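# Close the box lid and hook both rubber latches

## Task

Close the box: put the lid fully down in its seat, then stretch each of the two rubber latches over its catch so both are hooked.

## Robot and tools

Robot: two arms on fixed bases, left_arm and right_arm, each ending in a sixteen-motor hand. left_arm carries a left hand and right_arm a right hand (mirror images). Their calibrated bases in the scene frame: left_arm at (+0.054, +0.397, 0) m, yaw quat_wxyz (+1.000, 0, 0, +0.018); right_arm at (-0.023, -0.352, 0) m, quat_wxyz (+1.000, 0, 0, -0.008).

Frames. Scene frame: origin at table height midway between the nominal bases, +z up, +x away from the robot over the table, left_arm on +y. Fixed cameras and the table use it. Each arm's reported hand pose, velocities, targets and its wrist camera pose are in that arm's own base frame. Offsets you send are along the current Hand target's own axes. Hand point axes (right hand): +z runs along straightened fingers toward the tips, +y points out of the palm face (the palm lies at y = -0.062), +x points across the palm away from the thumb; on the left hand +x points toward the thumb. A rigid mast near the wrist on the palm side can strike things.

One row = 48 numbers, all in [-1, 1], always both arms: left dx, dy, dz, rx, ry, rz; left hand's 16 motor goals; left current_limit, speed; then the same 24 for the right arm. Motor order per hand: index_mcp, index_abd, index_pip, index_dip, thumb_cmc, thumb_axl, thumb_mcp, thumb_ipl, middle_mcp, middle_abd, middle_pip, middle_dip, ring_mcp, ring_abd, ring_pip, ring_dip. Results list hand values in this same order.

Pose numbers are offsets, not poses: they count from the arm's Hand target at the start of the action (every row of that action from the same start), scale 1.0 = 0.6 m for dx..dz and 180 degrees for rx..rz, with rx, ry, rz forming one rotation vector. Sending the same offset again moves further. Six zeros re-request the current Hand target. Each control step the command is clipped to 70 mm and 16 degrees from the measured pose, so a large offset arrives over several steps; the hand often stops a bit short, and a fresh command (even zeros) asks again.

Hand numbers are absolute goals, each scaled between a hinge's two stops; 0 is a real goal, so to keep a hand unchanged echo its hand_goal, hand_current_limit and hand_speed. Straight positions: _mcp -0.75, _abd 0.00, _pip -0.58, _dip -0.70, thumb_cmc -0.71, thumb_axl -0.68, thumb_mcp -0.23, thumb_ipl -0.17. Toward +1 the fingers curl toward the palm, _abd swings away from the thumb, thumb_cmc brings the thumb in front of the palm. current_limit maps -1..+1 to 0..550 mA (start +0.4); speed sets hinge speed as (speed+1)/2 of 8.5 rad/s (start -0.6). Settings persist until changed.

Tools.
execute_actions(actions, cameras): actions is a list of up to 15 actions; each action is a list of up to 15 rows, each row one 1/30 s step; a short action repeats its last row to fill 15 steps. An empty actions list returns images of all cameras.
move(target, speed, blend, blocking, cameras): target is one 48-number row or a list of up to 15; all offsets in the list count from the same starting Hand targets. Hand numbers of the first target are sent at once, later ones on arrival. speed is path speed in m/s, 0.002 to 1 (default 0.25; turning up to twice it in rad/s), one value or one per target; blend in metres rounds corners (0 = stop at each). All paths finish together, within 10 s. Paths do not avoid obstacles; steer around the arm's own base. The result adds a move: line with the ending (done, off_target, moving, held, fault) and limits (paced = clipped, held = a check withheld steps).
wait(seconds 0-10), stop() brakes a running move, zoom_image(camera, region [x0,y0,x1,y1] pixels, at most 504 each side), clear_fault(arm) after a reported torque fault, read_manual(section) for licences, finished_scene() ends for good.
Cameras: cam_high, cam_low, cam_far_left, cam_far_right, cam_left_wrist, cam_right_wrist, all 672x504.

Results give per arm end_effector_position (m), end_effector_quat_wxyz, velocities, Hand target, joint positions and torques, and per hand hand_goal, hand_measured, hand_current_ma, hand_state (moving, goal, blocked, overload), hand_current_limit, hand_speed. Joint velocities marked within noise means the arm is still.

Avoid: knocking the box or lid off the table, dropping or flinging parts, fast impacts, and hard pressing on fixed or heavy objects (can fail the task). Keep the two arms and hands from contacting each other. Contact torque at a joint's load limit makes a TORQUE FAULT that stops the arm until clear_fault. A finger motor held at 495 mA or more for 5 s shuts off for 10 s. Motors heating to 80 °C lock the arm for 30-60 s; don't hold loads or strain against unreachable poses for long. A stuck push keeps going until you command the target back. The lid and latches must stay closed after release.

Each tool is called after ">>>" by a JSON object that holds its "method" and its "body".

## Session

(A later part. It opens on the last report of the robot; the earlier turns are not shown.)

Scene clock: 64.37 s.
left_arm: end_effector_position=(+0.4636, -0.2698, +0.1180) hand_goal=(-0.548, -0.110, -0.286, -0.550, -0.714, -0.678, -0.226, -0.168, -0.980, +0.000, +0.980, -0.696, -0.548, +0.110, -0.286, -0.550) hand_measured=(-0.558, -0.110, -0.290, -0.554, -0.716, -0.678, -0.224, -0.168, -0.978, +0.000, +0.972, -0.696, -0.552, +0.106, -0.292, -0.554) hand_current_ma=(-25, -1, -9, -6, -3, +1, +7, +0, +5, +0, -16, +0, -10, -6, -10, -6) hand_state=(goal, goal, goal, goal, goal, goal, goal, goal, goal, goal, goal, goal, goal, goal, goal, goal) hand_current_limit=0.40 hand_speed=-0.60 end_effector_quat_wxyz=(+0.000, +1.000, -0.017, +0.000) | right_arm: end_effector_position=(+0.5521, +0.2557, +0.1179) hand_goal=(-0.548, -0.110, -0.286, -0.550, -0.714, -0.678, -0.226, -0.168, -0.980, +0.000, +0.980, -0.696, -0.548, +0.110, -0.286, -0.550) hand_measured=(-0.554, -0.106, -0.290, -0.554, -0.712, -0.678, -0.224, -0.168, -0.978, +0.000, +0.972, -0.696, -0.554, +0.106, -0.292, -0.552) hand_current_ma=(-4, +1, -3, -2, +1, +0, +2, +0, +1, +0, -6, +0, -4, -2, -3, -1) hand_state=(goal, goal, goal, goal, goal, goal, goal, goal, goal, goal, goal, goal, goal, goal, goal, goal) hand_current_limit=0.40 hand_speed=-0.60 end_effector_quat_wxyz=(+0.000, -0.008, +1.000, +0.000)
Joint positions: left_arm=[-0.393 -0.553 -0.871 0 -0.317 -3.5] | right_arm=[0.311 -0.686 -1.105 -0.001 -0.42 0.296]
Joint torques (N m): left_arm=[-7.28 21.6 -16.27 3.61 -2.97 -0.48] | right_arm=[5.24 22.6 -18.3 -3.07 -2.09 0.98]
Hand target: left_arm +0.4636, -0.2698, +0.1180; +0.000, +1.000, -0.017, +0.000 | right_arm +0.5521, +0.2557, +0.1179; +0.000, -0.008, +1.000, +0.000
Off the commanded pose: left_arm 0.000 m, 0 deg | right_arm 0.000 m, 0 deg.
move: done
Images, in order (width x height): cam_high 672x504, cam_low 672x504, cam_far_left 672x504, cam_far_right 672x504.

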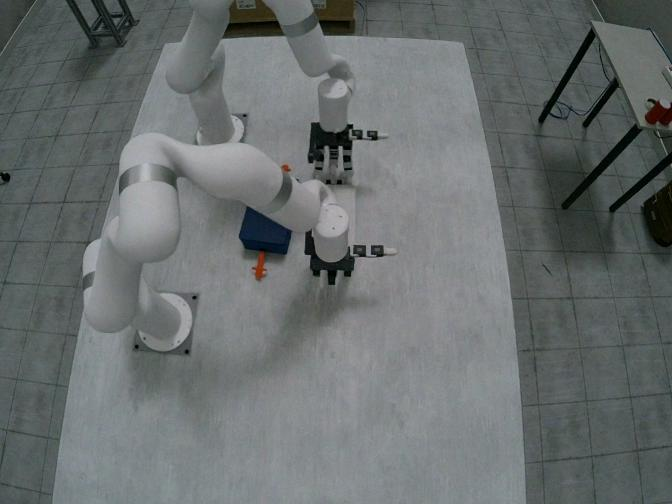

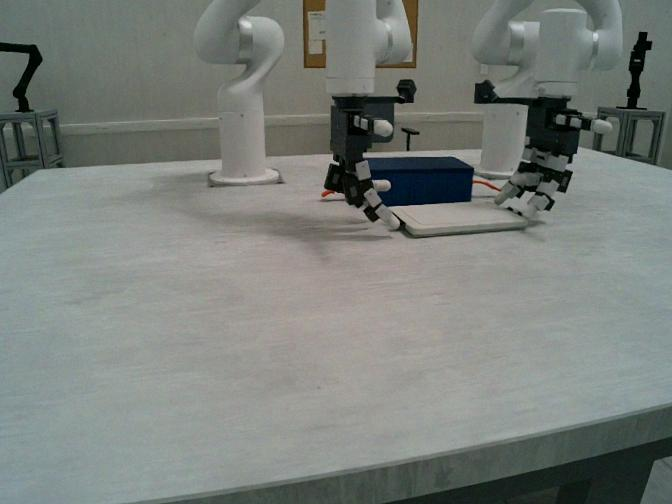

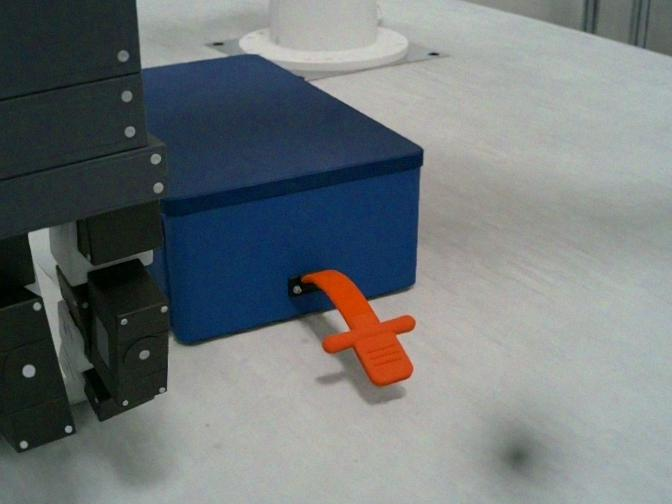

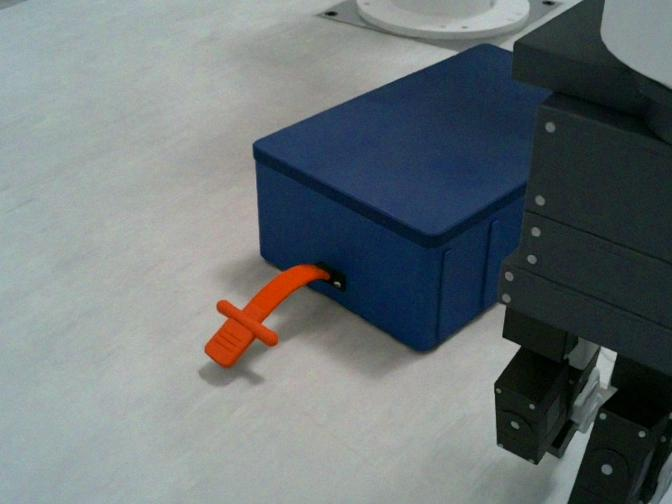

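>>> {"method": "move", "body": {"target": [0,0,0,0,0,0,-0.548,-0.11,-0.285,-0.55,-0.714,-0.678,-0.226,-0.168,-0.98,0,0.98,-0.696,-0.548,0.11,-0.285,-0.55,1.0,-0.85, 0,0.01,0,0,0,0,-0.548,-0.11,-0.285,-0.55,-0.714,-0.678,-0.226,-0.168,-0.98,0,0.98,-0.696,-0.548,0.11,-0.285,-0.55,0.4,-0.85], "speed": 0.05, "cameras": []}}

>>> {"method": "move", "body": {"target": [0,0,0,0,0,0,-0.411,-0.11,-0.285,-0.55,-0.714,-0.678,-0.226,-0.168,-0.98,0,0.98,-0.696,-0.411,0.11,-0.285,-0.55,1.0,-0.9, 0,0,0,0,0,0,-0.35,-0.11,-0.265,-0.53,-0.714,-0.678,-0.226,-0.168,-0.98,0,0.98,-0.696,-0.35,0.11,-0.265,-0.53,0.4,-0.9], "speed": 0.05, "cameras": ["cam_high","cam_low"]}}

>>> {"method": "zoom_image", "body": {"camera": "cam_low", "region": [355, 180, 455, 250]}}

>>> {"method": "zoom_image", "body": {"camera": "cam_low", "region": [470, 170, 570, 240]}}

>>> {"method": "zoom_image", "body": {"camera": "cam_high", "region": [300, 140, 370, 210]}}

Scene clock: 68.87 s.
left_arm: end_effector_position=(+0.4636, -0.2698, +0.1180) hand_goal=(-0.548, -0.110, -0.286, -0.550, -0.714, -0.678, -0.226, -0.168, -0.980, +0.000, +0.980, -0.696, -0.548, +0.110, -0.286, -0.550) hand_measured=(-0.558, -0.110, -0.290, -0.554, -0.716, -0.678, -0.224, -0.168, -0.978, +0.000, +0.972, -0.696, -0.552, +0.106, -0.292, -0.554) hand_current_ma=(-25, -1, -9, -6, -3, +1, +7, +0, +5, +0, -16, +0, -10, -6, -10, -6) hand_state=(goal, goal, goal, goal, goal, goal, goal, goal, goal, goal, goal, goal, goal, goal, goal, goal) hand_current_limit=1.00 hand_speed=-0.85 end_effector_quat_wxyz=(+0.000, +1.000, -0.017, +0.000) | right_arm: end_effector_position=(+0.5520, +0.2617, +0.1179) hand_goal=(-0.548, -0.110, -0.286, -0.550, -0.714, -0.678, -0.226, -0.168, -0.980, +0.000, +0.980, -0.696, -0.548, +0.110, -0.286, -0.550) hand_measured=(-0.554, -0.106, -0.290, -0.554, -0.712, -0.678, -0.224, -0.168, -0.978, +0.000, +0.972, -0.696, -0.554, +0.106, -0.292, -0.552) hand_current_ma=(-4, +1, -3, -2, +1, +0, +2, +0, +1, +0, -6, +0, -4, -2, -3, -1) hand_state=(goal, goal, goal, goal, goal, goal, goal, goal, goal, goal, goal, goal, goal, goal, goal, goal) hand_current_limit=0.40 hand_speed=-0.85 end_effector_quat_wxyz=(+0.000, -0.008, +1.000, +0.000)
Joint positions: left_arm=[-0.393 -0.553 -0.871 0 -0.317 -3.5] | right_arm=[0.321 -0.689 -1.111 -0.001 -0.422 0.306]
Joint torques (N m): left_arm=[-7.23 22.03 -16.2 3.5 -2.89 -0.57] | right_arm=[6.38 22.84 -18.2 -1.15 -2.05 0.96]
Hand target: left_arm +0.4636, -0.2698, +0.1180; +0.000, +1.000, -0.017, +0.000 | right_arm +0.5520, +0.2617, +0.1179; +0.000, -0.008, +1.000, +0.000
Off the commanded pose: left_arm 0.000 m, 0 deg | right_arm 0.000 m, 0 deg.
move: done
No camera images: "cameras" was empty.

Scene clock: 69.73 s.
left_arm: end_effector_position=(+0.4636, -0.2698, +0.1180) hand_goal=(-0.412, -0.110, -0.286, -0.550, -0.714, -0.678, -0.226, -0.168, -0.980, +0.000, +0.980, -0.696, -0.412, +0.110, -0.286, -0.550) hand_measured=(-0.422, -0.110, -0.290, -0.554, -0.716, -0.678, -0.224, -0.168, -0.978, +0.000, +0.972, -0.696, -0.422, +0.106, -0.292, -0.554) hand_current_ma=(-25, -1, -9, -6, -3, +1, +7, +0, +5, +0, -16, +0, -24, -6, -10, -6) hand_state=(goal, goal, goal, goal, goal, goal, goal, goal, goal, goal, goal, goal, goal, goal, goal, goal) hand_current_limit=1.00 hand_speed=-0.90 end_effector_quat_wxyz=(+0.000, +1.000, -0.017, +0.000) | right_arm: end_effector_position=(+0.5520, +0.2617, +0.1179) hand_goal=(-0.350, -0.110, -0.266, -0.530, -0.714, -0.678, -0.226, -0.168, -0.980, +0.000, +0.980, -0.696, -0.350, +0.110, -0.266, -0.530) hand_measured=(-0.362, -0.106, -0.272, -0.534, -0.712, -0.678, -0.224, -0.168, -0.978, +0.000, +0.972, -0.696, -0.362, +0.106, -0.272, -0.532) hand_current_ma=(-12, +1, -3, -2, +1, +0, +2, +0, +1, +0, -6, +0, -12, -2, -4, -1) hand_state=(goal, goal, goal, goal, goal, goal, goal, goal, goal, goal, goal, goal, goal, goal, goal, goal) hand_current_limit=0.40 hand_speed=-0.90 end_effector_quat_wxyz=(+0.000, -0.008, +1.000, +0.000)
Joint positions: left_arm=[-0.393 -0.553 -0.871 0 -0.317 -3.5] | right_arm=[0.321 -0.689 -1.111 -0.001 -0.422 0.306]
Joint torques (N m): left_arm=[-6.18 23.43 -15.77 3.41 -2.82 -0.66] | right_arm=[6.17 22.61 -18.28 -0.63 -2.06 0.82]
Hand target: left_arm +0.4636, -0.2698, +0.1180; +0.000, +1.000, -0.017, +0.000 | right_arm +0.5520, +0.2617, +0.1179; +0.000, -0.008, +1.000, +0.000
Off the commanded pose: left_arm 0.000 m, 0 deg | right_arm 0.000 m, 0 deg.
move: done
Images, in order (width x height): cam_high 672x504, cam_low 672x504.

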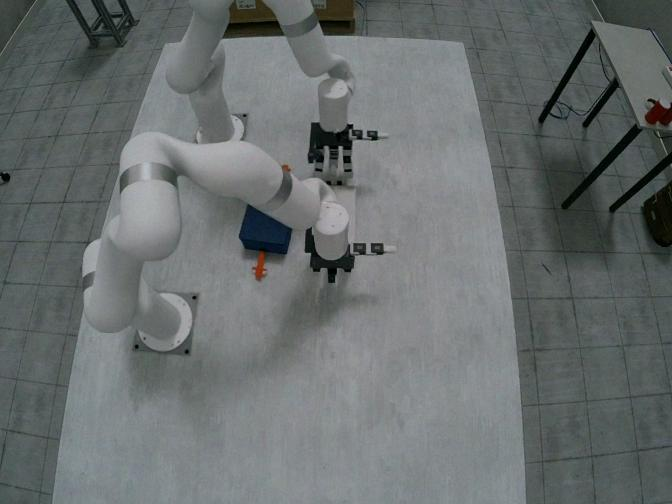

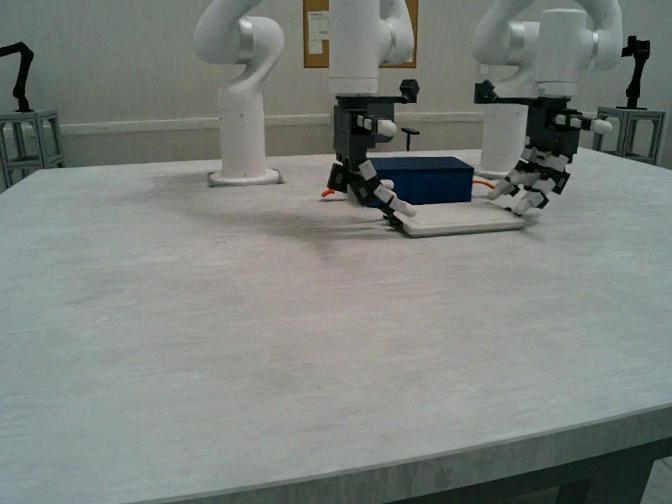

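Scaled by 5.040 from the camera's 672x504 image, which has a finer 960x720 frame.

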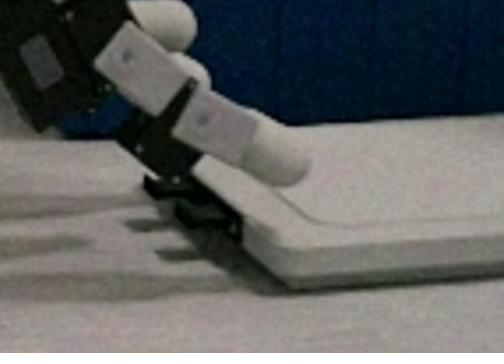

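Scaled by 5.040 from the camera's 672x504 image, which has a finer 960x720 frame.

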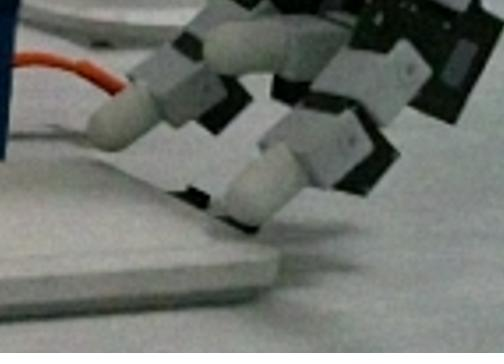

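Scaled by 7.200 from the camera's 672x504 image, which has a finer 960x720 frame.

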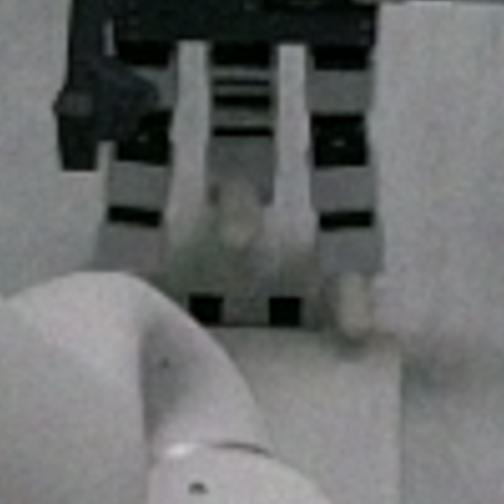

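>>> {"method": "move", "body": {"target": [[0,-0.02,-0.07,0,0,0,-0.548,-0.11,-0.285,-0.55,-0.714,-0.678,-0.226,-0.168,-0.98,0,0.98,-0.696,-0.548,0.11,-0.285,-0.55,0.4,-0.7, 0,-0.02,-0.07,0,0,0,-0.548,-0.11,-0.285,-0.55,-0.714,-0.678,-0.226,-0.168,-0.98,0,0.98,-0.696,-0.548,0.11,-0.285,-0.55,0.4,-0.7],[0,-0.115,-0.13,-0.1389,0,0,-0.97,-0.11,-0.65,-0.696,-0.714,-0.678,-0.226,-0.168,-0.98,0,0.98,-0.696,-0.97,0.11,-0.65,-0.696,0.4,-0.7, 0,-0.125,-0.13,-0.1389,0,0,-0.97,-0.11,-0.65,-0.696,-0.714,-0.678,-0.226,-0.168,-0.98,0,0.98,-0.696,-0.97,0.11,-0.65,-0.696,0.4,-0.7]], "speed": 0.15, "cameras": ["cam_high","cam_low"]}}

>>> {"method": "zoom_image", "body": {"camera": "cam_low", "region": [335, 160, 455, 244]}}

>>> {"method": "zoom_image", "body": {"camera": "cam_low", "region": [470, 160, 590, 244]}}

>>> {"method": "zoom_image", "body": {"camera": "cam_high", "region": [300, 140, 370, 210]}}

Scene clock: 81.50 s.
left_arm: end_effector_position=(+0.4660, -0.2009, +0.1960) hand_goal=(-0.970, -0.110, -0.650, -0.696, -0.714, -0.678, -0.226, -0.168, -0.980, +0.000, +0.980, -0.696, -0.970, +0.110, -0.650, -0.696) hand_measured=(-0.968, -0.110, -0.648, -0.694, -0.716, -0.678, -0.224, -0.168, -0.980, +0.000, +0.972, -0.696, -0.968, +0.106, -0.648, -0.694) hand_current_ma=(+4, -1, +4, +5, -3, +1, +7, +0, +0, +0, -16, +0, +4, -6, +5, +4) hand_state=(goal, goal, goal, goal, goal, goal, goal, goal, goal, goal, goal, goal, goal, goal, goal, goal) hand_current_limit=0.40 hand_speed=-0.70 end_effector_quat_wxyz=(+0.217, +0.976, -0.017, -0.004) | right_arm: end_effector_position=(+0.5532, +0.1867, +0.1959) hand_goal=(-0.970, -0.110, -0.650, -0.696, -0.714, -0.678, -0.226, -0.168, -0.980, +0.000, +0.980, -0.696, -0.970, +0.110, -0.650, -0.696) hand_measured=(-0.968, -0.106, -0.648, -0.694, -0.716, -0.678, -0.224, -0.168, -0.980, +0.000, +0.972, -0.696, -0.968, +0.106, -0.648, -0.694) hand_current_ma=(+1, +1, +1, +1, +0, +0, +2, +0, +0, +0, -6, +0, +1, -2, +1, +1) hand_state=(goal, goal, goal, goal, goal, goal, goal, goal, goal, goal, goal, goal, goal, goal, goal, goal) hand_current_limit=0.40 hand_speed=-0.70 end_effector_quat_wxyz=(-0.002, -0.008, +0.976, +0.216)
Joint positions: left_arm=[-0.067 -0.454 -0.782 -0.988 -0.531 -2.259] | right_arm=[0.031 -0.602 -1.028 0.853 -0.595 -0.742]
Joint torques (N m): left_arm=[8.4 19 -3.01 -3.96 -3.12 0.59] | right_arm=[-7.76 20.76 -9.2 4.4 -2.1 -0.6]
Hand target: left_arm +0.4660, -0.2009, +0.1960; +0.217, +0.976, -0.017, -0.004 | right_arm +0.5532, +0.1867, +0.1959; -0.002, -0.008, +0.976, +0.216
Off the commanded pose: left_arm 0.000 m, 0 deg | right_arm 0.000 m, 0 deg.
move: done
Images, in order (width x height): cam_high 672x504, cam_low 672x504.

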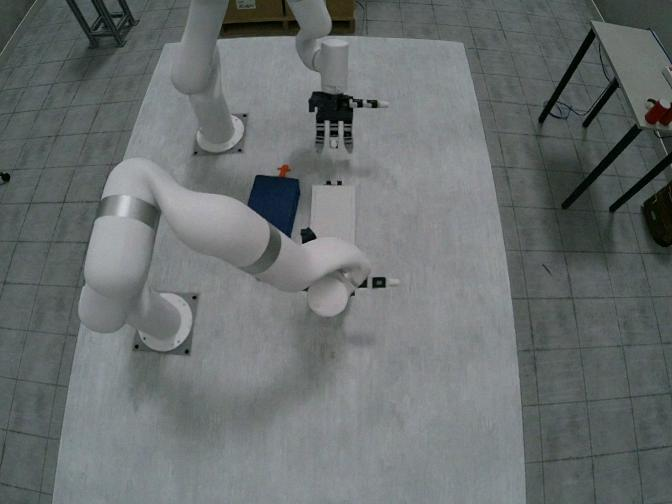

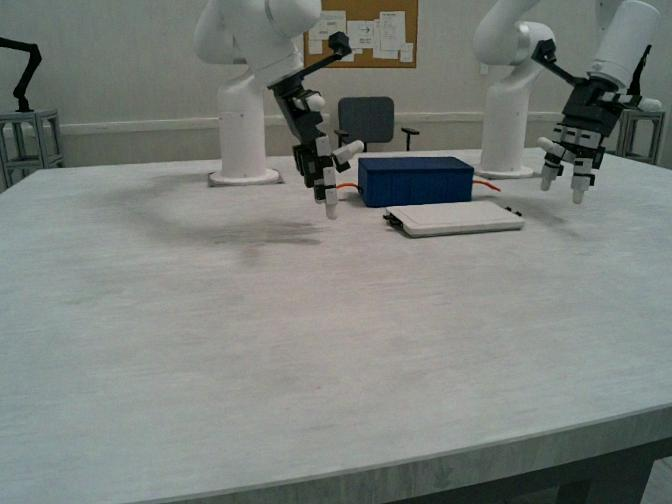

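Scaled by 4.200 from the camera's 672x504 image, which has a finer 960x720 frame.

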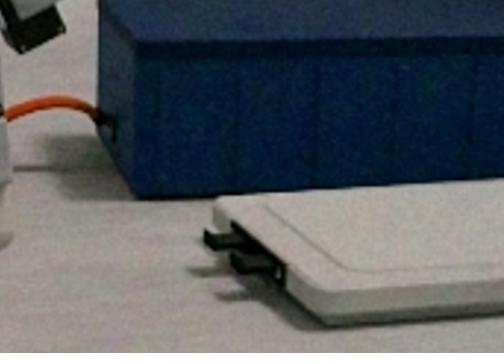

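Scaled by 4.200 from the camera's 672x504 image, which has a finer 960x720 frame.

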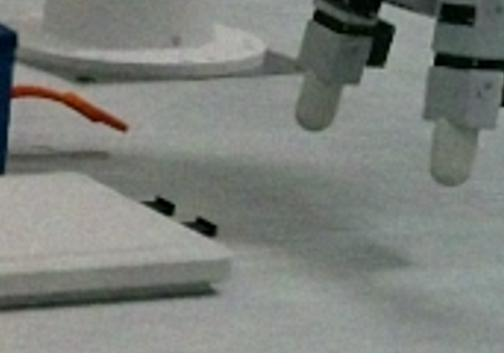

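Scaled by 7.200 from the camera's 672x504 image, which has a finer 960x720 frame.

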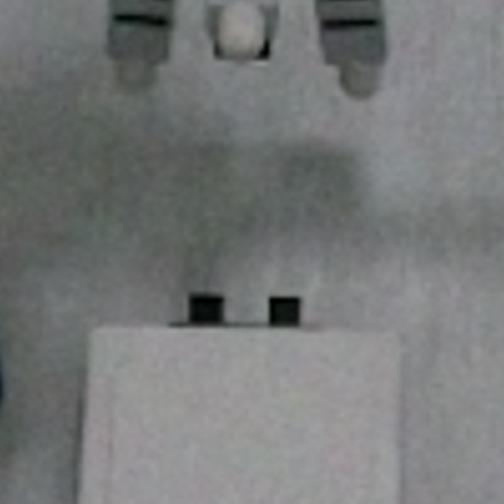

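>>> {"method": "move", "body": {"target": [-0.002,0.0305,0.0528,0,0,0,-0.97,-0.11,-0.65,-0.696,-0.714,-0.678,-0.226,-0.168,-0.98,0,0.98,-0.696,-0.97,0.11,-0.65,-0.696,0.4,-0.7, 0,0.0124,0.0444,0,0,0,-0.97,-0.11,-0.65,-0.696,-0.714,-0.678,-0.226,-0.168,-0.98,0,0.98,-0.696,-0.97,0.11,-0.65,-0.696,0.4,-0.7], "speed": 0.08, "cameras": ["cam_high","cam_low","cam_left_wrist","cam_right_wrist"]}}

>>> {"method": "zoom_image", "body": {"camera": "cam_low", "region": [335, 160, 455, 244]}}

>>> {"method": "zoom_image", "body": {"camera": "cam_low", "region": [470, 160, 590, 244]}}

>>> {"method": "zoom_image", "body": {"camera": "cam_high", "region": [300, 140, 370, 210]}}

Scene clock: 84.67 s.
left_arm: end_effector_position=(+0.4637, -0.2308, +0.1750) hand_goal=(-0.970, -0.110, -0.650, -0.696, -0.714, -0.678, -0.226, -0.168, -0.980, +0.000, +0.980, -0.696, -0.970, +0.110, -0.650, -0.696) hand_measured=(-0.968, -0.110, -0.648, -0.694, -0.716, -0.678, -0.224, -0.168, -0.980, +0.000, +0.972, -0.696, -0.968, +0.106, -0.648, -0.694) hand_current_ma=(+3, -1, +4, +5, -3, +1, +7, +0, +0, +0, -16, +0, +3, -6, +5, +4) hand_state=(goal, goal, goal, goal, goal, goal, goal, goal, goal, goal, goal, goal, goal, goal, goal, goal) hand_current_limit=0.40 hand_speed=-0.70 end_effector_quat_wxyz=(+0.217, +0.976, -0.017, -0.004) | right_arm: end_effector_position=(+0.5529, +0.2047, +0.1749) hand_goal=(-0.970, -0.110, -0.650, -0.696, -0.714, -0.678, -0.226, -0.168, -0.980, +0.000, +0.980, -0.696, -0.970, +0.110, -0.650, -0.696) hand_measured=(-0.968, -0.106, -0.648, -0.694, -0.716, -0.678, -0.224, -0.168, -0.980, +0.000, +0.972, -0.696, -0.968, +0.106, -0.648, -0.694) hand_current_ma=(+1, +1, +1, +1, -1, +0, +2, +0, +0, +0, -6, +0, +1, -2, +1, +1) hand_state=(goal, goal, goal, goal, goal, goal, goal, goal, goal, goal, goal, goal, goal, goal, goal, goal) hand_current_limit=0.40 hand_speed=-0.70 end_effector_quat_wxyz=(-0.002, -0.008, +0.976, +0.216)
Joint positions: left_arm=[-0.134 -0.503 -0.786 -1.103 -0.491 -2.2] | right_arm=[0.065 -0.643 -1.031 0.916 -0.561 -0.78]
Joint torques (N m): left_arm=[-7.71 19.68 -15.19 -3.29 2.53 0.61] | right_arm=[6.91 21.71 -18.29 4.4 1.77 -0.96]
Hand target: left_arm +0.4637, -0.2308, +0.1750; +0.217, +0.976, -0.017, -0.004 | right_arm +0.5529, +0.2047, +0.1749; -0.002, -0.008, +0.976, +0.216
Off the commanded pose: left_arm 0.000 m, 0 deg | right_arm 0.000 m, 0 deg.
move: done
camera_calibration:
cam_left_wrist: T_world_to_cam=[[-0.767436, 0.573466, -0.28667, 0.511198], [0.438009, 0.795488, 0.418744, -0.138938], [0.468178, 0.195795, -0.861669, 0.102374], [0, 0, 0, 1]] pos_world=[0.405239, -0.202675, 0.292937]
cam_right_wrist: T_world_to_cam=[[0.750406, 0.589844, 0.298285, -0.559648], [0.453724, -0.78784, 0.416465, -0.208954], [0.48065, -0.177178, -0.858827, 0.0465088], [0, 0, 0, 1]] pos_world=[0.492416, 0.173724, 0.2939]
Images, in order (width x height): cam_high 672x504, cam_low 672x504, cam_left_wrist 672x504, cam_right_wrist 672x504.

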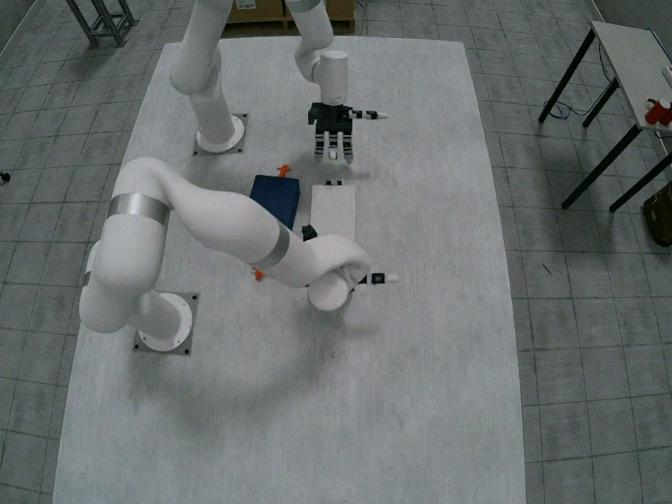

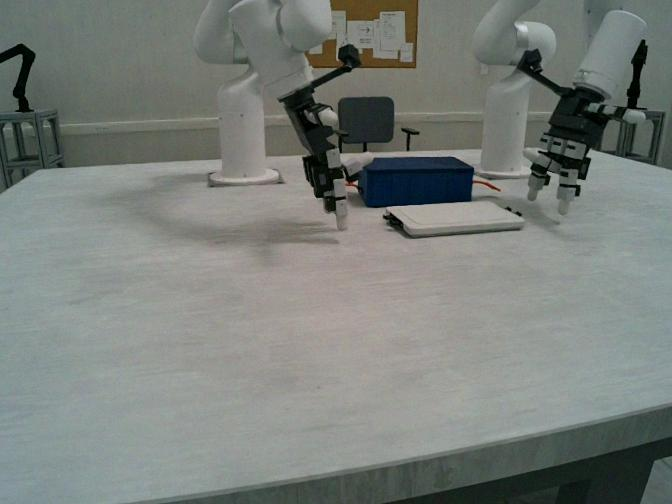

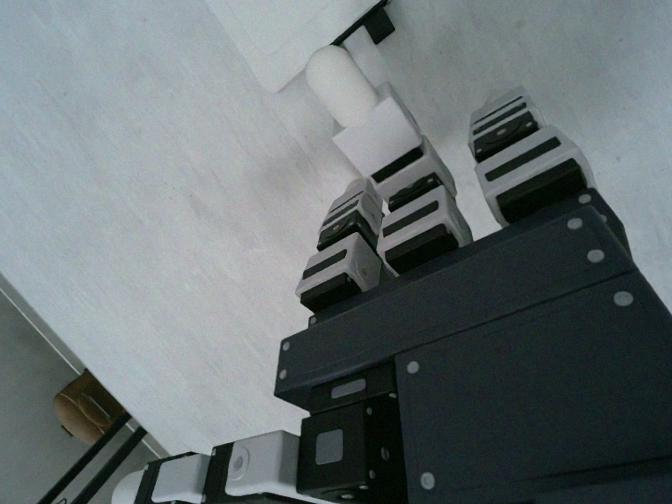

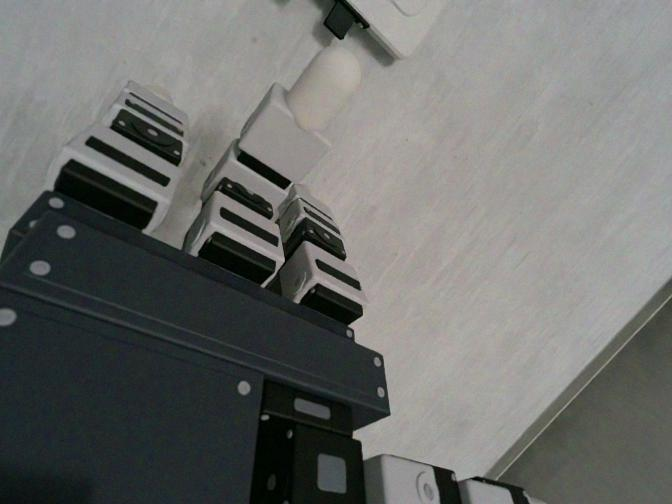

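Scaled by 4.200 from the camera's 672x504 image, which has a finer 960x720 frame.

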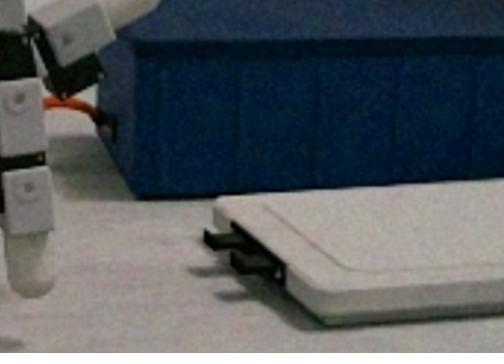

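Scaled by 4.200 from the camera's 672x504 image, which has a finer 960x720 frame.

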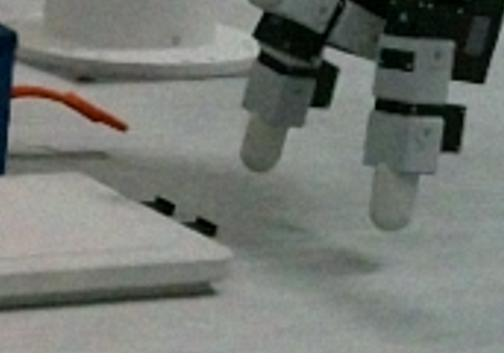

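Scaled by 7.200 from the camera's 672x504 image, which has a finer 960x720 frame.

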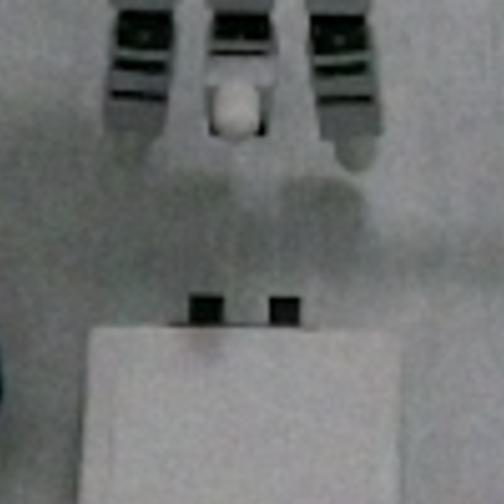

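>>> {"method": "move", "body": {"target": [-0.002,0.1249,0.0674,0,0,0,-0.97,-0.11,-0.65,-0.696,-0.714,-0.678,-0.226,-0.168,-0.98,0,0.98,-0.696,-0.97,0.11,-0.65,-0.696,0.4,-0.7, 0,0.1249,0.0674,0,0,0,-0.97,-0.11,-0.65,-0.696,-0.714,-0.678,-0.226,-0.168,-0.98,0,0.98,-0.696,-0.97,0.11,-0.65,-0.696,0.4,-0.7], "speed": 0.1, "cameras": ["cam_high","cam_low","cam_left_wrist","cam_right_wrist"]}}

>>> {"method": "zoom_image", "body": {"camera": "cam_low", "region": [335, 160, 455, 244]}}

>>> {"method": "zoom_image", "body": {"camera": "cam_low", "region": [470, 160, 590, 244]}}

>>> {"method": "zoom_image", "body": {"camera": "cam_high", "region": [300, 140, 370, 210]}}

Scene clock: 89.40 s.
left_arm: end_effector_position=(+0.4596, -0.3157, +0.1701) hand_goal=(-0.970, -0.110, -0.650, -0.696, -0.714, -0.678, -0.226, -0.168, -0.980, +0.000, +0.980, -0.696, -0.970, +0.110, -0.650, -0.696) hand_measured=(-0.968, -0.110, -0.648, -0.694, -0.716, -0.678, -0.224, -0.168, -0.980, +0.000, +0.972, -0.696, -0.968, +0.106, -0.648, -0.694) hand_current_ma=(+3, -1, +4, +5, -3, +1, +7, +0, +0, +0, -16, +0, +3, -6, +5, +4) hand_state=(goal, goal, goal, goal, goal, goal, goal, goal, goal, goal, goal, goal, goal, goal, goal, goal) hand_current_limit=0.40 hand_speed=-0.70 end_effector_quat_wxyz=(+0.217, +0.976, -0.017, -0.004) | right_arm: end_effector_position=(+0.5515, +0.2897, +0.1699) hand_goal=(-0.970, -0.110, -0.650, -0.696, -0.714, -0.678, -0.226, -0.168, -0.980, +0.000, +0.980, -0.696, -0.970, +0.110, -0.650, -0.696) hand_measured=(-0.968, -0.106, -0.648, -0.694, -0.716, -0.678, -0.224, -0.168, -0.980, +0.000, +0.972, -0.696, -0.968, +0.106, -0.648, -0.694) hand_current_ma=(+1, +1, +1, +1, -1, +0, +2, +0, +0, +0, -6, +0, +1, -2, +1, +1) hand_state=(goal, goal, goal, goal, goal, goal, goal, goal, goal, goal, goal, goal, goal, goal, goal, goal) hand_current_limit=0.40 hand_speed=-0.70 end_effector_quat_wxyz=(-0.002, -0.008, +0.976, +0.216)
Joint positions: left_arm=[-0.316 -0.539 -0.829 -1.224 -0.446 -2.26] | right_arm=[0.221 -0.672 -1.066 0.995 -0.515 -0.704]
Joint torques (N m): left_arm=[-7.36 21.08 -15.3 -3.93 2.64 -0.63] | right_arm=[6.52 21.87 -18.68 4.61 1.75 0.9]
Hand target: left_arm +0.4596, -0.3157, +0.1701; +0.217, +0.976, -0.017, -0.004 | right_arm +0.5515, +0.2897, +0.1699; -0.002, -0.008, +0.976, +0.216
Off the commanded pose: left_arm 0.000 m, 0 deg | right_arm 0.000 m, 0 deg.
move: done
camera_calibration:
cam_left_wrist: T_world_to_cam=[[-0.767436, 0.573466, -0.28667, 0.555305], [0.438009, 0.795488, 0.418744, -0.0675118], [0.468178, 0.195795, -0.861669, 0.116608], [0, 0, 0, 1]] pos_world=[0.401139, -0.287575, 0.287937]
cam_right_wrist: T_world_to_cam=[[0.750441, 0.589785, 0.298316, -0.607328], [0.453668, -0.787884, 0.416442, -0.13927], [0.48065, -0.177179, -0.858827, 0.0578998], [0, 0, 0, 1]] pos_world=[0.491116, 0.258723, 0.2889]
Images, in order (width x height): cam_high 672x504, cam_low 672x504, cam_left_wrist 672x504, cam_right_wrist 672x504.

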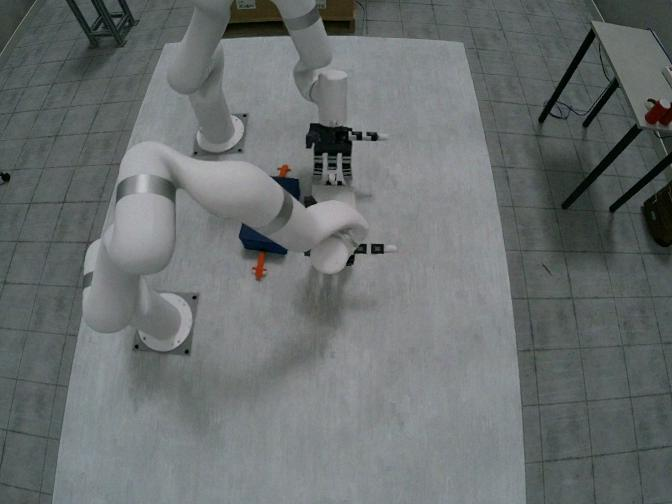

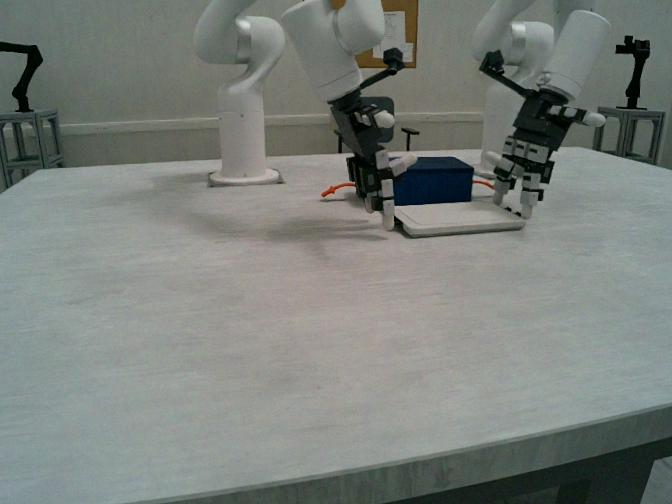

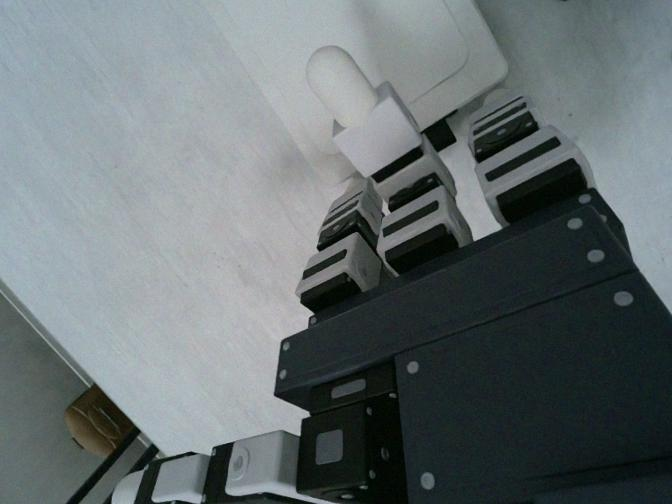

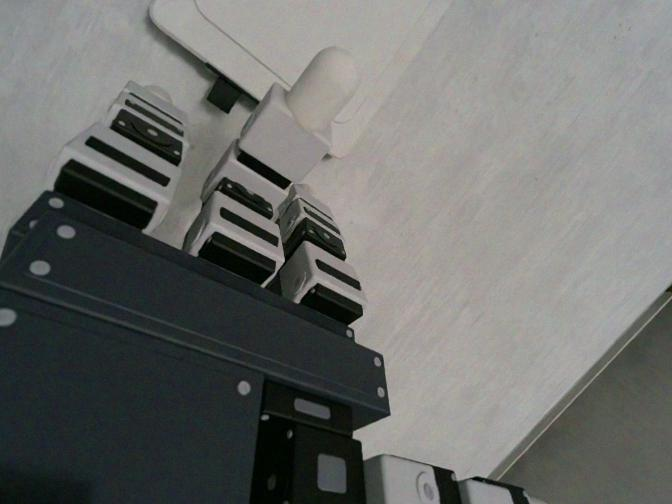

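Scaled by 4.200 from the camera's 672x504 image, which has a finer 960x720 frame.

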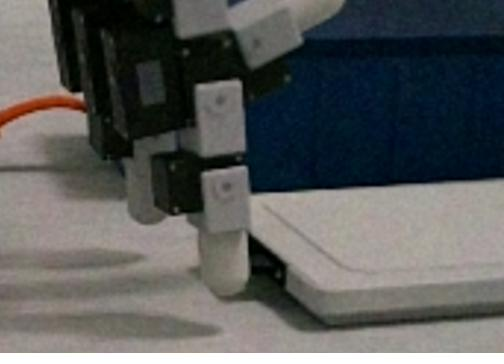

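Scaled by 4.200 from the camera's 672x504 image, which has a finer 960x720 frame.

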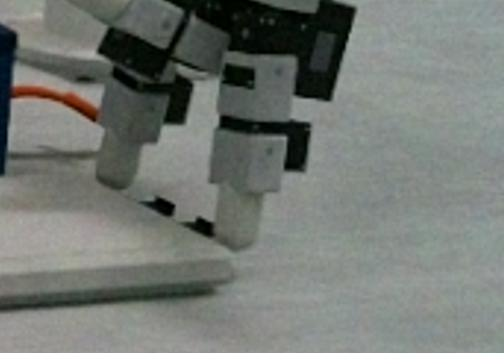

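Scaled by 7.200 from the camera's 672x504 image, which has a finer 960x720 frame.

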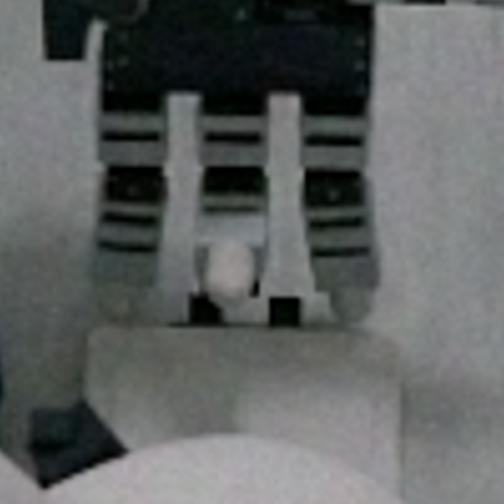

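>>> {"method": "move", "body": {"target": [0.0067,-0.0145,0.0153,0,0,0,-0.97,-0.11,-0.65,-0.696,-0.714,-0.678,-0.226,-0.168,-0.98,0,0.98,-0.696,-0.97,0.11,-0.65,-0.696,0.4,-0.7, 0,0.0238,0.0278,0,0,0,-0.97,-0.11,-0.65,-0.696,-0.714,-0.678,-0.226,-0.168,-0.98,0,0.98,-0.696,-0.97,0.11,-0.65,-0.696,0.4,-0.7], "speed": 0.06, "cameras": ["cam_high","cam_low","cam_left_wrist","cam_right_wrist"]}}

>>> {"method": "zoom_image", "body": {"camera": "cam_low", "region": [355, 160, 455, 244]}}

>>> {"method": "zoom_image", "body": {"camera": "cam_low", "region": [470, 160, 570, 244]}}

>>> {"method": "zoom_image", "body": {"camera": "cam_high", "region": [300, 140, 370, 210]}}

Scene clock: 93.43 s.
left_arm: end_effector_position=(+0.4637, -0.3118, +0.1581) hand_goal=(-0.970, -0.110, -0.650, -0.696, -0.714, -0.678, -0.226, -0.168, -0.980, +0.000, +0.980, -0.696, -0.970, +0.110, -0.650, -0.696) hand_measured=(-0.968, -0.110, -0.648, -0.694, -0.716, -0.678, -0.224, -0.168, -0.980, +0.000, +0.972, -0.696, -0.968, +0.106, -0.648, -0.694) hand_current_ma=(+3, -1, +4, +5, -3, +1, +7, +0, +0, +0, -16, +0, +3, -6, +5, +4) hand_state=(goal, goal, goal, goal, goal, goal, goal, goal, goal, goal, goal, goal, goal, goal, goal, goal) hand_current_limit=0.40 hand_speed=-0.70 end_effector_quat_wxyz=(+0.217, +0.976, -0.017, -0.004) | right_arm: end_effector_position=(+0.5512, +0.3097, +0.1608) hand_goal=(-0.970, -0.110, -0.650, -0.696, -0.714, -0.678, -0.226, -0.168, -0.980, +0.000, +0.980, -0.696, -0.970, +0.110, -0.650, -0.696) hand_measured=(-0.968, -0.106, -0.648, -0.694, -0.716, -0.678, -0.224, -0.168, -0.980, +0.000, +0.972, -0.696, -0.968, +0.106, -0.648, -0.694) hand_current_ma=(+1, +1, +1, +1, -1, +0, +2, +0, +0, +0, -6, +0, +1, -2, +1, +1) hand_state=(goal, goal, goal, goal, goal, goal, goal, goal, goal, goal, goal, goal, goal, goal, goal, goal) hand_current_limit=0.40 hand_speed=-0.70 end_effector_quat_wxyz=(-0.002, -0.008, +0.976, +0.216)
Joint positions: left_arm=[-0.306 -0.571 -0.84 -1.258 -0.442 -2.212] | right_arm=[0.257 -0.697 -1.082 1.029 -0.499 -0.706]
Joint torques (N m): left_arm=[8.59 21.13 -15.26 -4.01 2.59 0.53] | right_arm=[7.73 22.69 -18.66 4.39 1.83 -1]
Hand target: left_arm +0.4637, -0.3118, +0.1581; +0.217, +0.976, -0.017, -0.004 | right_arm +0.5512, +0.3097, +0.1608; -0.002, -0.008, +0.976, +0.216
Off the commanded pose: left_arm 0.000 m, 0 deg | right_arm 0.000 m, 0 deg.
move: done
camera_calibration:
cam_left_wrist: T_world_to_cam=[[-0.767436, 0.573466, -0.28667, 0.552775], [0.438009, 0.795488, 0.418744, -0.0673851], [0.468178, 0.195795, -0.861669, 0.103585], [0, 0, 0, 1]] pos_world=[0.405239, -0.283675, 0.275937]
cam_right_wrist: T_world_to_cam=[[0.750441, 0.589785, 0.298316, -0.616184], [0.453668, -0.787884, 0.416442, -0.119586], [0.48065, -0.177179, -0.858827, 0.0537722], [0, 0, 0, 1]] pos_world=[0.490816, 0.278723, 0.2798]
Images, in order (width x height): cam_high 672x504, cam_low 672x504, cam_left_wrist 672x504, cam_right_wrist 672x504.

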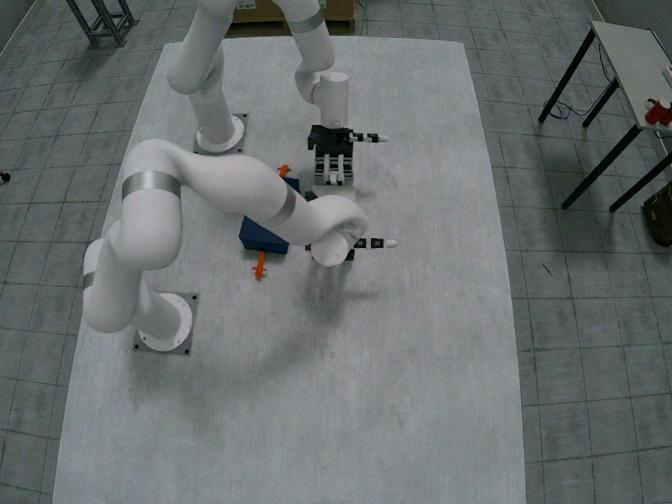

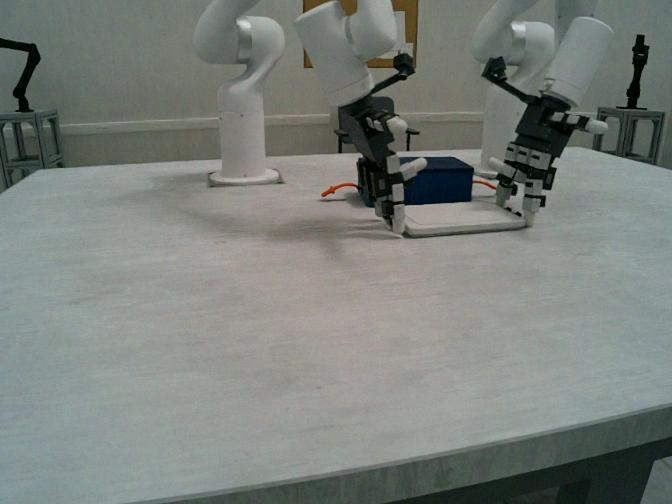

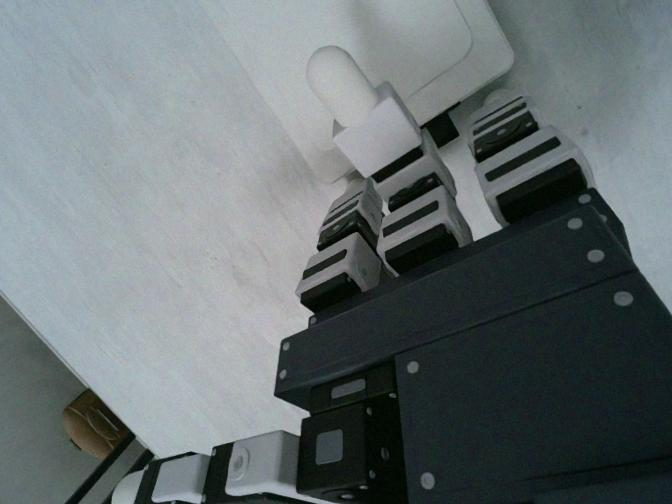

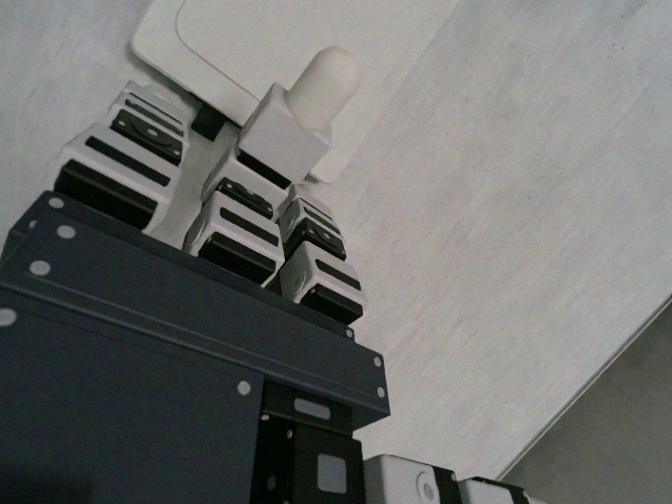

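Scaled by 5.040 from the camera's 672x504 image, which has a finer 960x720 frame.

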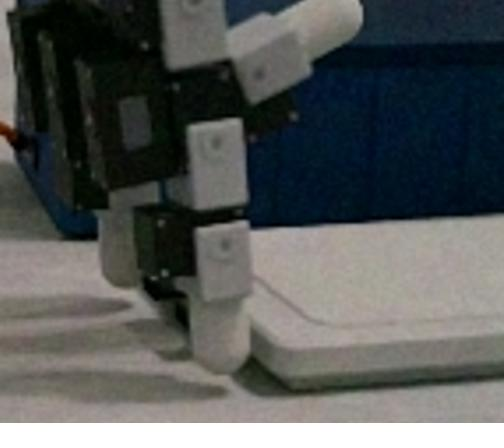

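Scaled by 5.040 from the camera's 672x504 image, which has a finer 960x720 frame.

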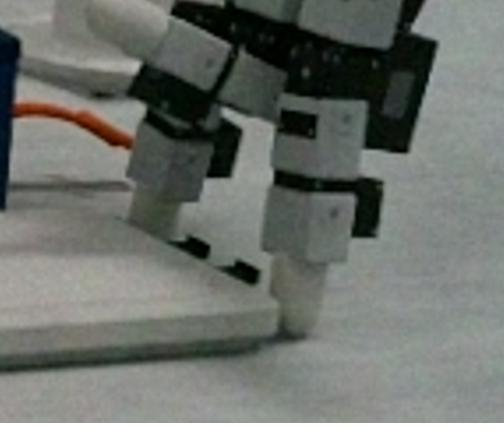

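Scaled by 7.200 from the camera's 672x504 image, which has a finer 960x720 frame.

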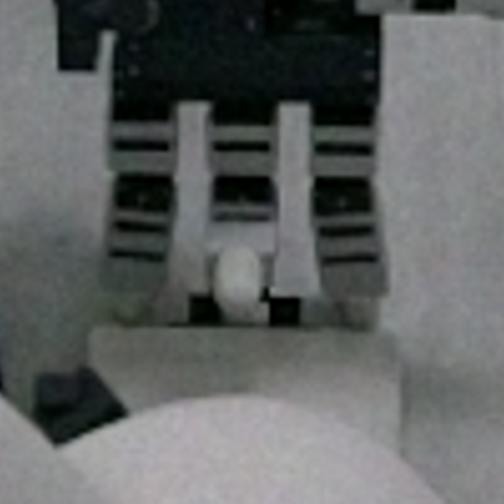

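>>> {"method": "move", "body": {"target": [0,0.0045,0.0021,0,0,0,-0.97,-0.11,-0.65,-0.696,-0.714,-0.678,-0.226,-0.168,-0.98,0,0.98,-0.696,-0.97,0.11,-0.65,-0.696,0.4,-0.7, 0,0.0106,0.0049,0,0,0,-0.97,-0.11,-0.65,-0.696,-0.714,-0.678,-0.226,-0.168,-0.98,0,0.98,-0.696,-0.97,0.11,-0.65,-0.696,0.4,-0.7], "speed": 0.04, "cameras": ["cam_low","cam_high"]}}

>>> {"method": "zoom_image", "body": {"camera": "cam_low", "region": [355, 160, 455, 244]}}

>>> {"method": "zoom_image", "body": {"camera": "cam_low", "region": [470, 160, 570, 244]}}

Scene clock: 96.03 s.
left_arm: end_effector_position=(+0.4636, -0.3148, +0.1581) hand_goal=(-0.970, -0.110, -0.650, -0.696, -0.714, -0.678, -0.226, -0.168, -0.980, +0.000, +0.980, -0.696, -0.970, +0.110, -0.650, -0.696) hand_measured=(-0.968, -0.110, -0.648, -0.694, -0.716, -0.678, -0.224, -0.168, -0.980, +0.000, +0.972, -0.696, -0.968, +0.106, -0.648, -0.694) hand_current_ma=(+3, -1, +4, +5, -3, +1, +7, +0, +0, +0, -16, +0, +3, -6, +5, +4) hand_state=(goal, goal, goal, goal, goal, goal, goal, goal, goal, goal, goal, goal, goal, goal, goal, goal) hand_current_limit=0.40 hand_speed=-0.70 end_effector_quat_wxyz=(+0.217, +0.976, -0.017, -0.004) | right_arm: end_effector_position=(+0.5511, +0.3167, +0.1608) hand_goal=(-0.970, -0.110, -0.650, -0.696, -0.714, -0.678, -0.226, -0.168, -0.980, +0.000, +0.980, -0.696, -0.970, +0.110, -0.650, -0.696) hand_measured=(-0.968, -0.106, -0.648, -0.694, -0.716, -0.678, -0.224, -0.168, -0.980, +0.000, +0.972, -0.696, -0.968, +0.106, -0.648, -0.694) hand_current_ma=(+1, +1, +1, +1, -1, +0, +2, +0, +0, +0, -6, +0, +1, -2, +1, +1) hand_state=(goal, goal, goal, goal, goal, goal, goal, goal, goal, goal, goal, goal, goal, goal, goal, goal) hand_current_limit=0.40 hand_speed=-0.70 end_effector_quat_wxyz=(-0.002, -0.008, +0.976, +0.216)
Joint positions: left_arm=[-0.312 -0.572 -0.842 -1.261 -0.441 -2.215] | right_arm=[0.269 -0.7 -1.087 1.033 -0.496 -0.696]
Joint torques (N m): left_arm=[-6.76 20.63 -15.25 -3.87 2.61 -0.59] | right_arm=[6.88 23.18 -18.57 4.76 1.87 0.91]
Hand target: left_arm +0.4636, -0.3148, +0.1581; +0.217, +0.976, -0.017, -0.004 | right_arm +0.5511, +0.3167, +0.1608; -0.002, -0.008, +0.976, +0.216
Off the commanded pose: left_arm 0.000 m, 0 deg | right_arm 0.000 m, 0 deg.
move: done
Images, in order (width x height): cam_high 672x504, cam_low 672x504.

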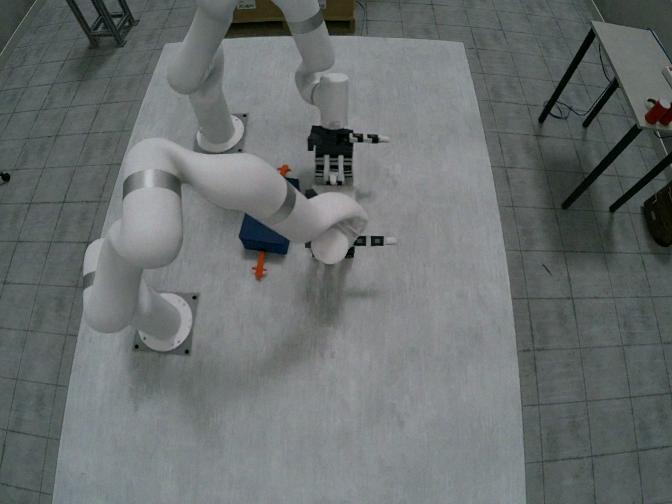

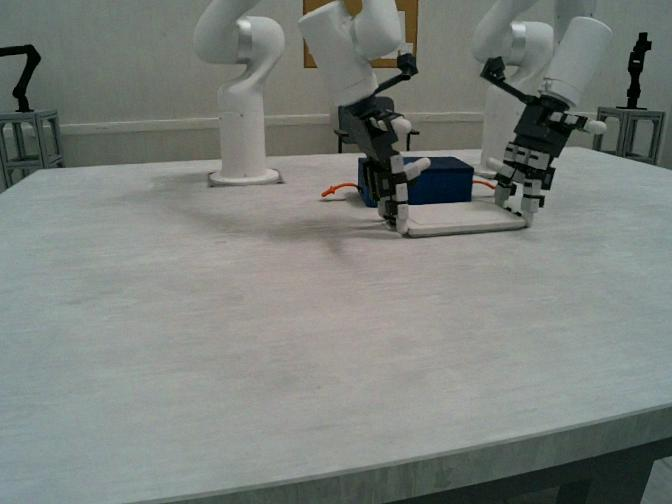

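Scaled by 5.040 from the camera's 672x504 image, which has a finer 960x720 frame.

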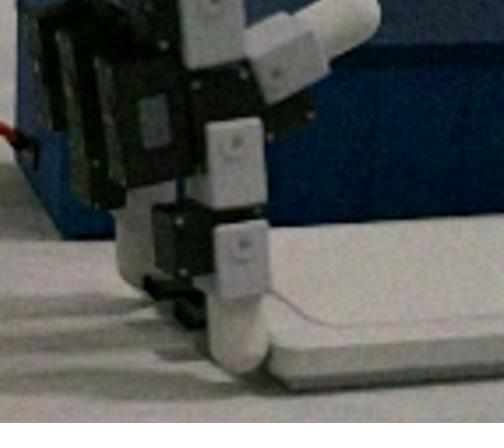

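Scaled by 5.040 from the camera's 672x504 image, which has a finer 960x720 frame.

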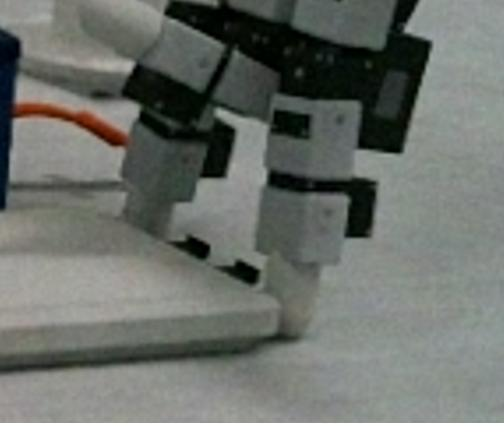

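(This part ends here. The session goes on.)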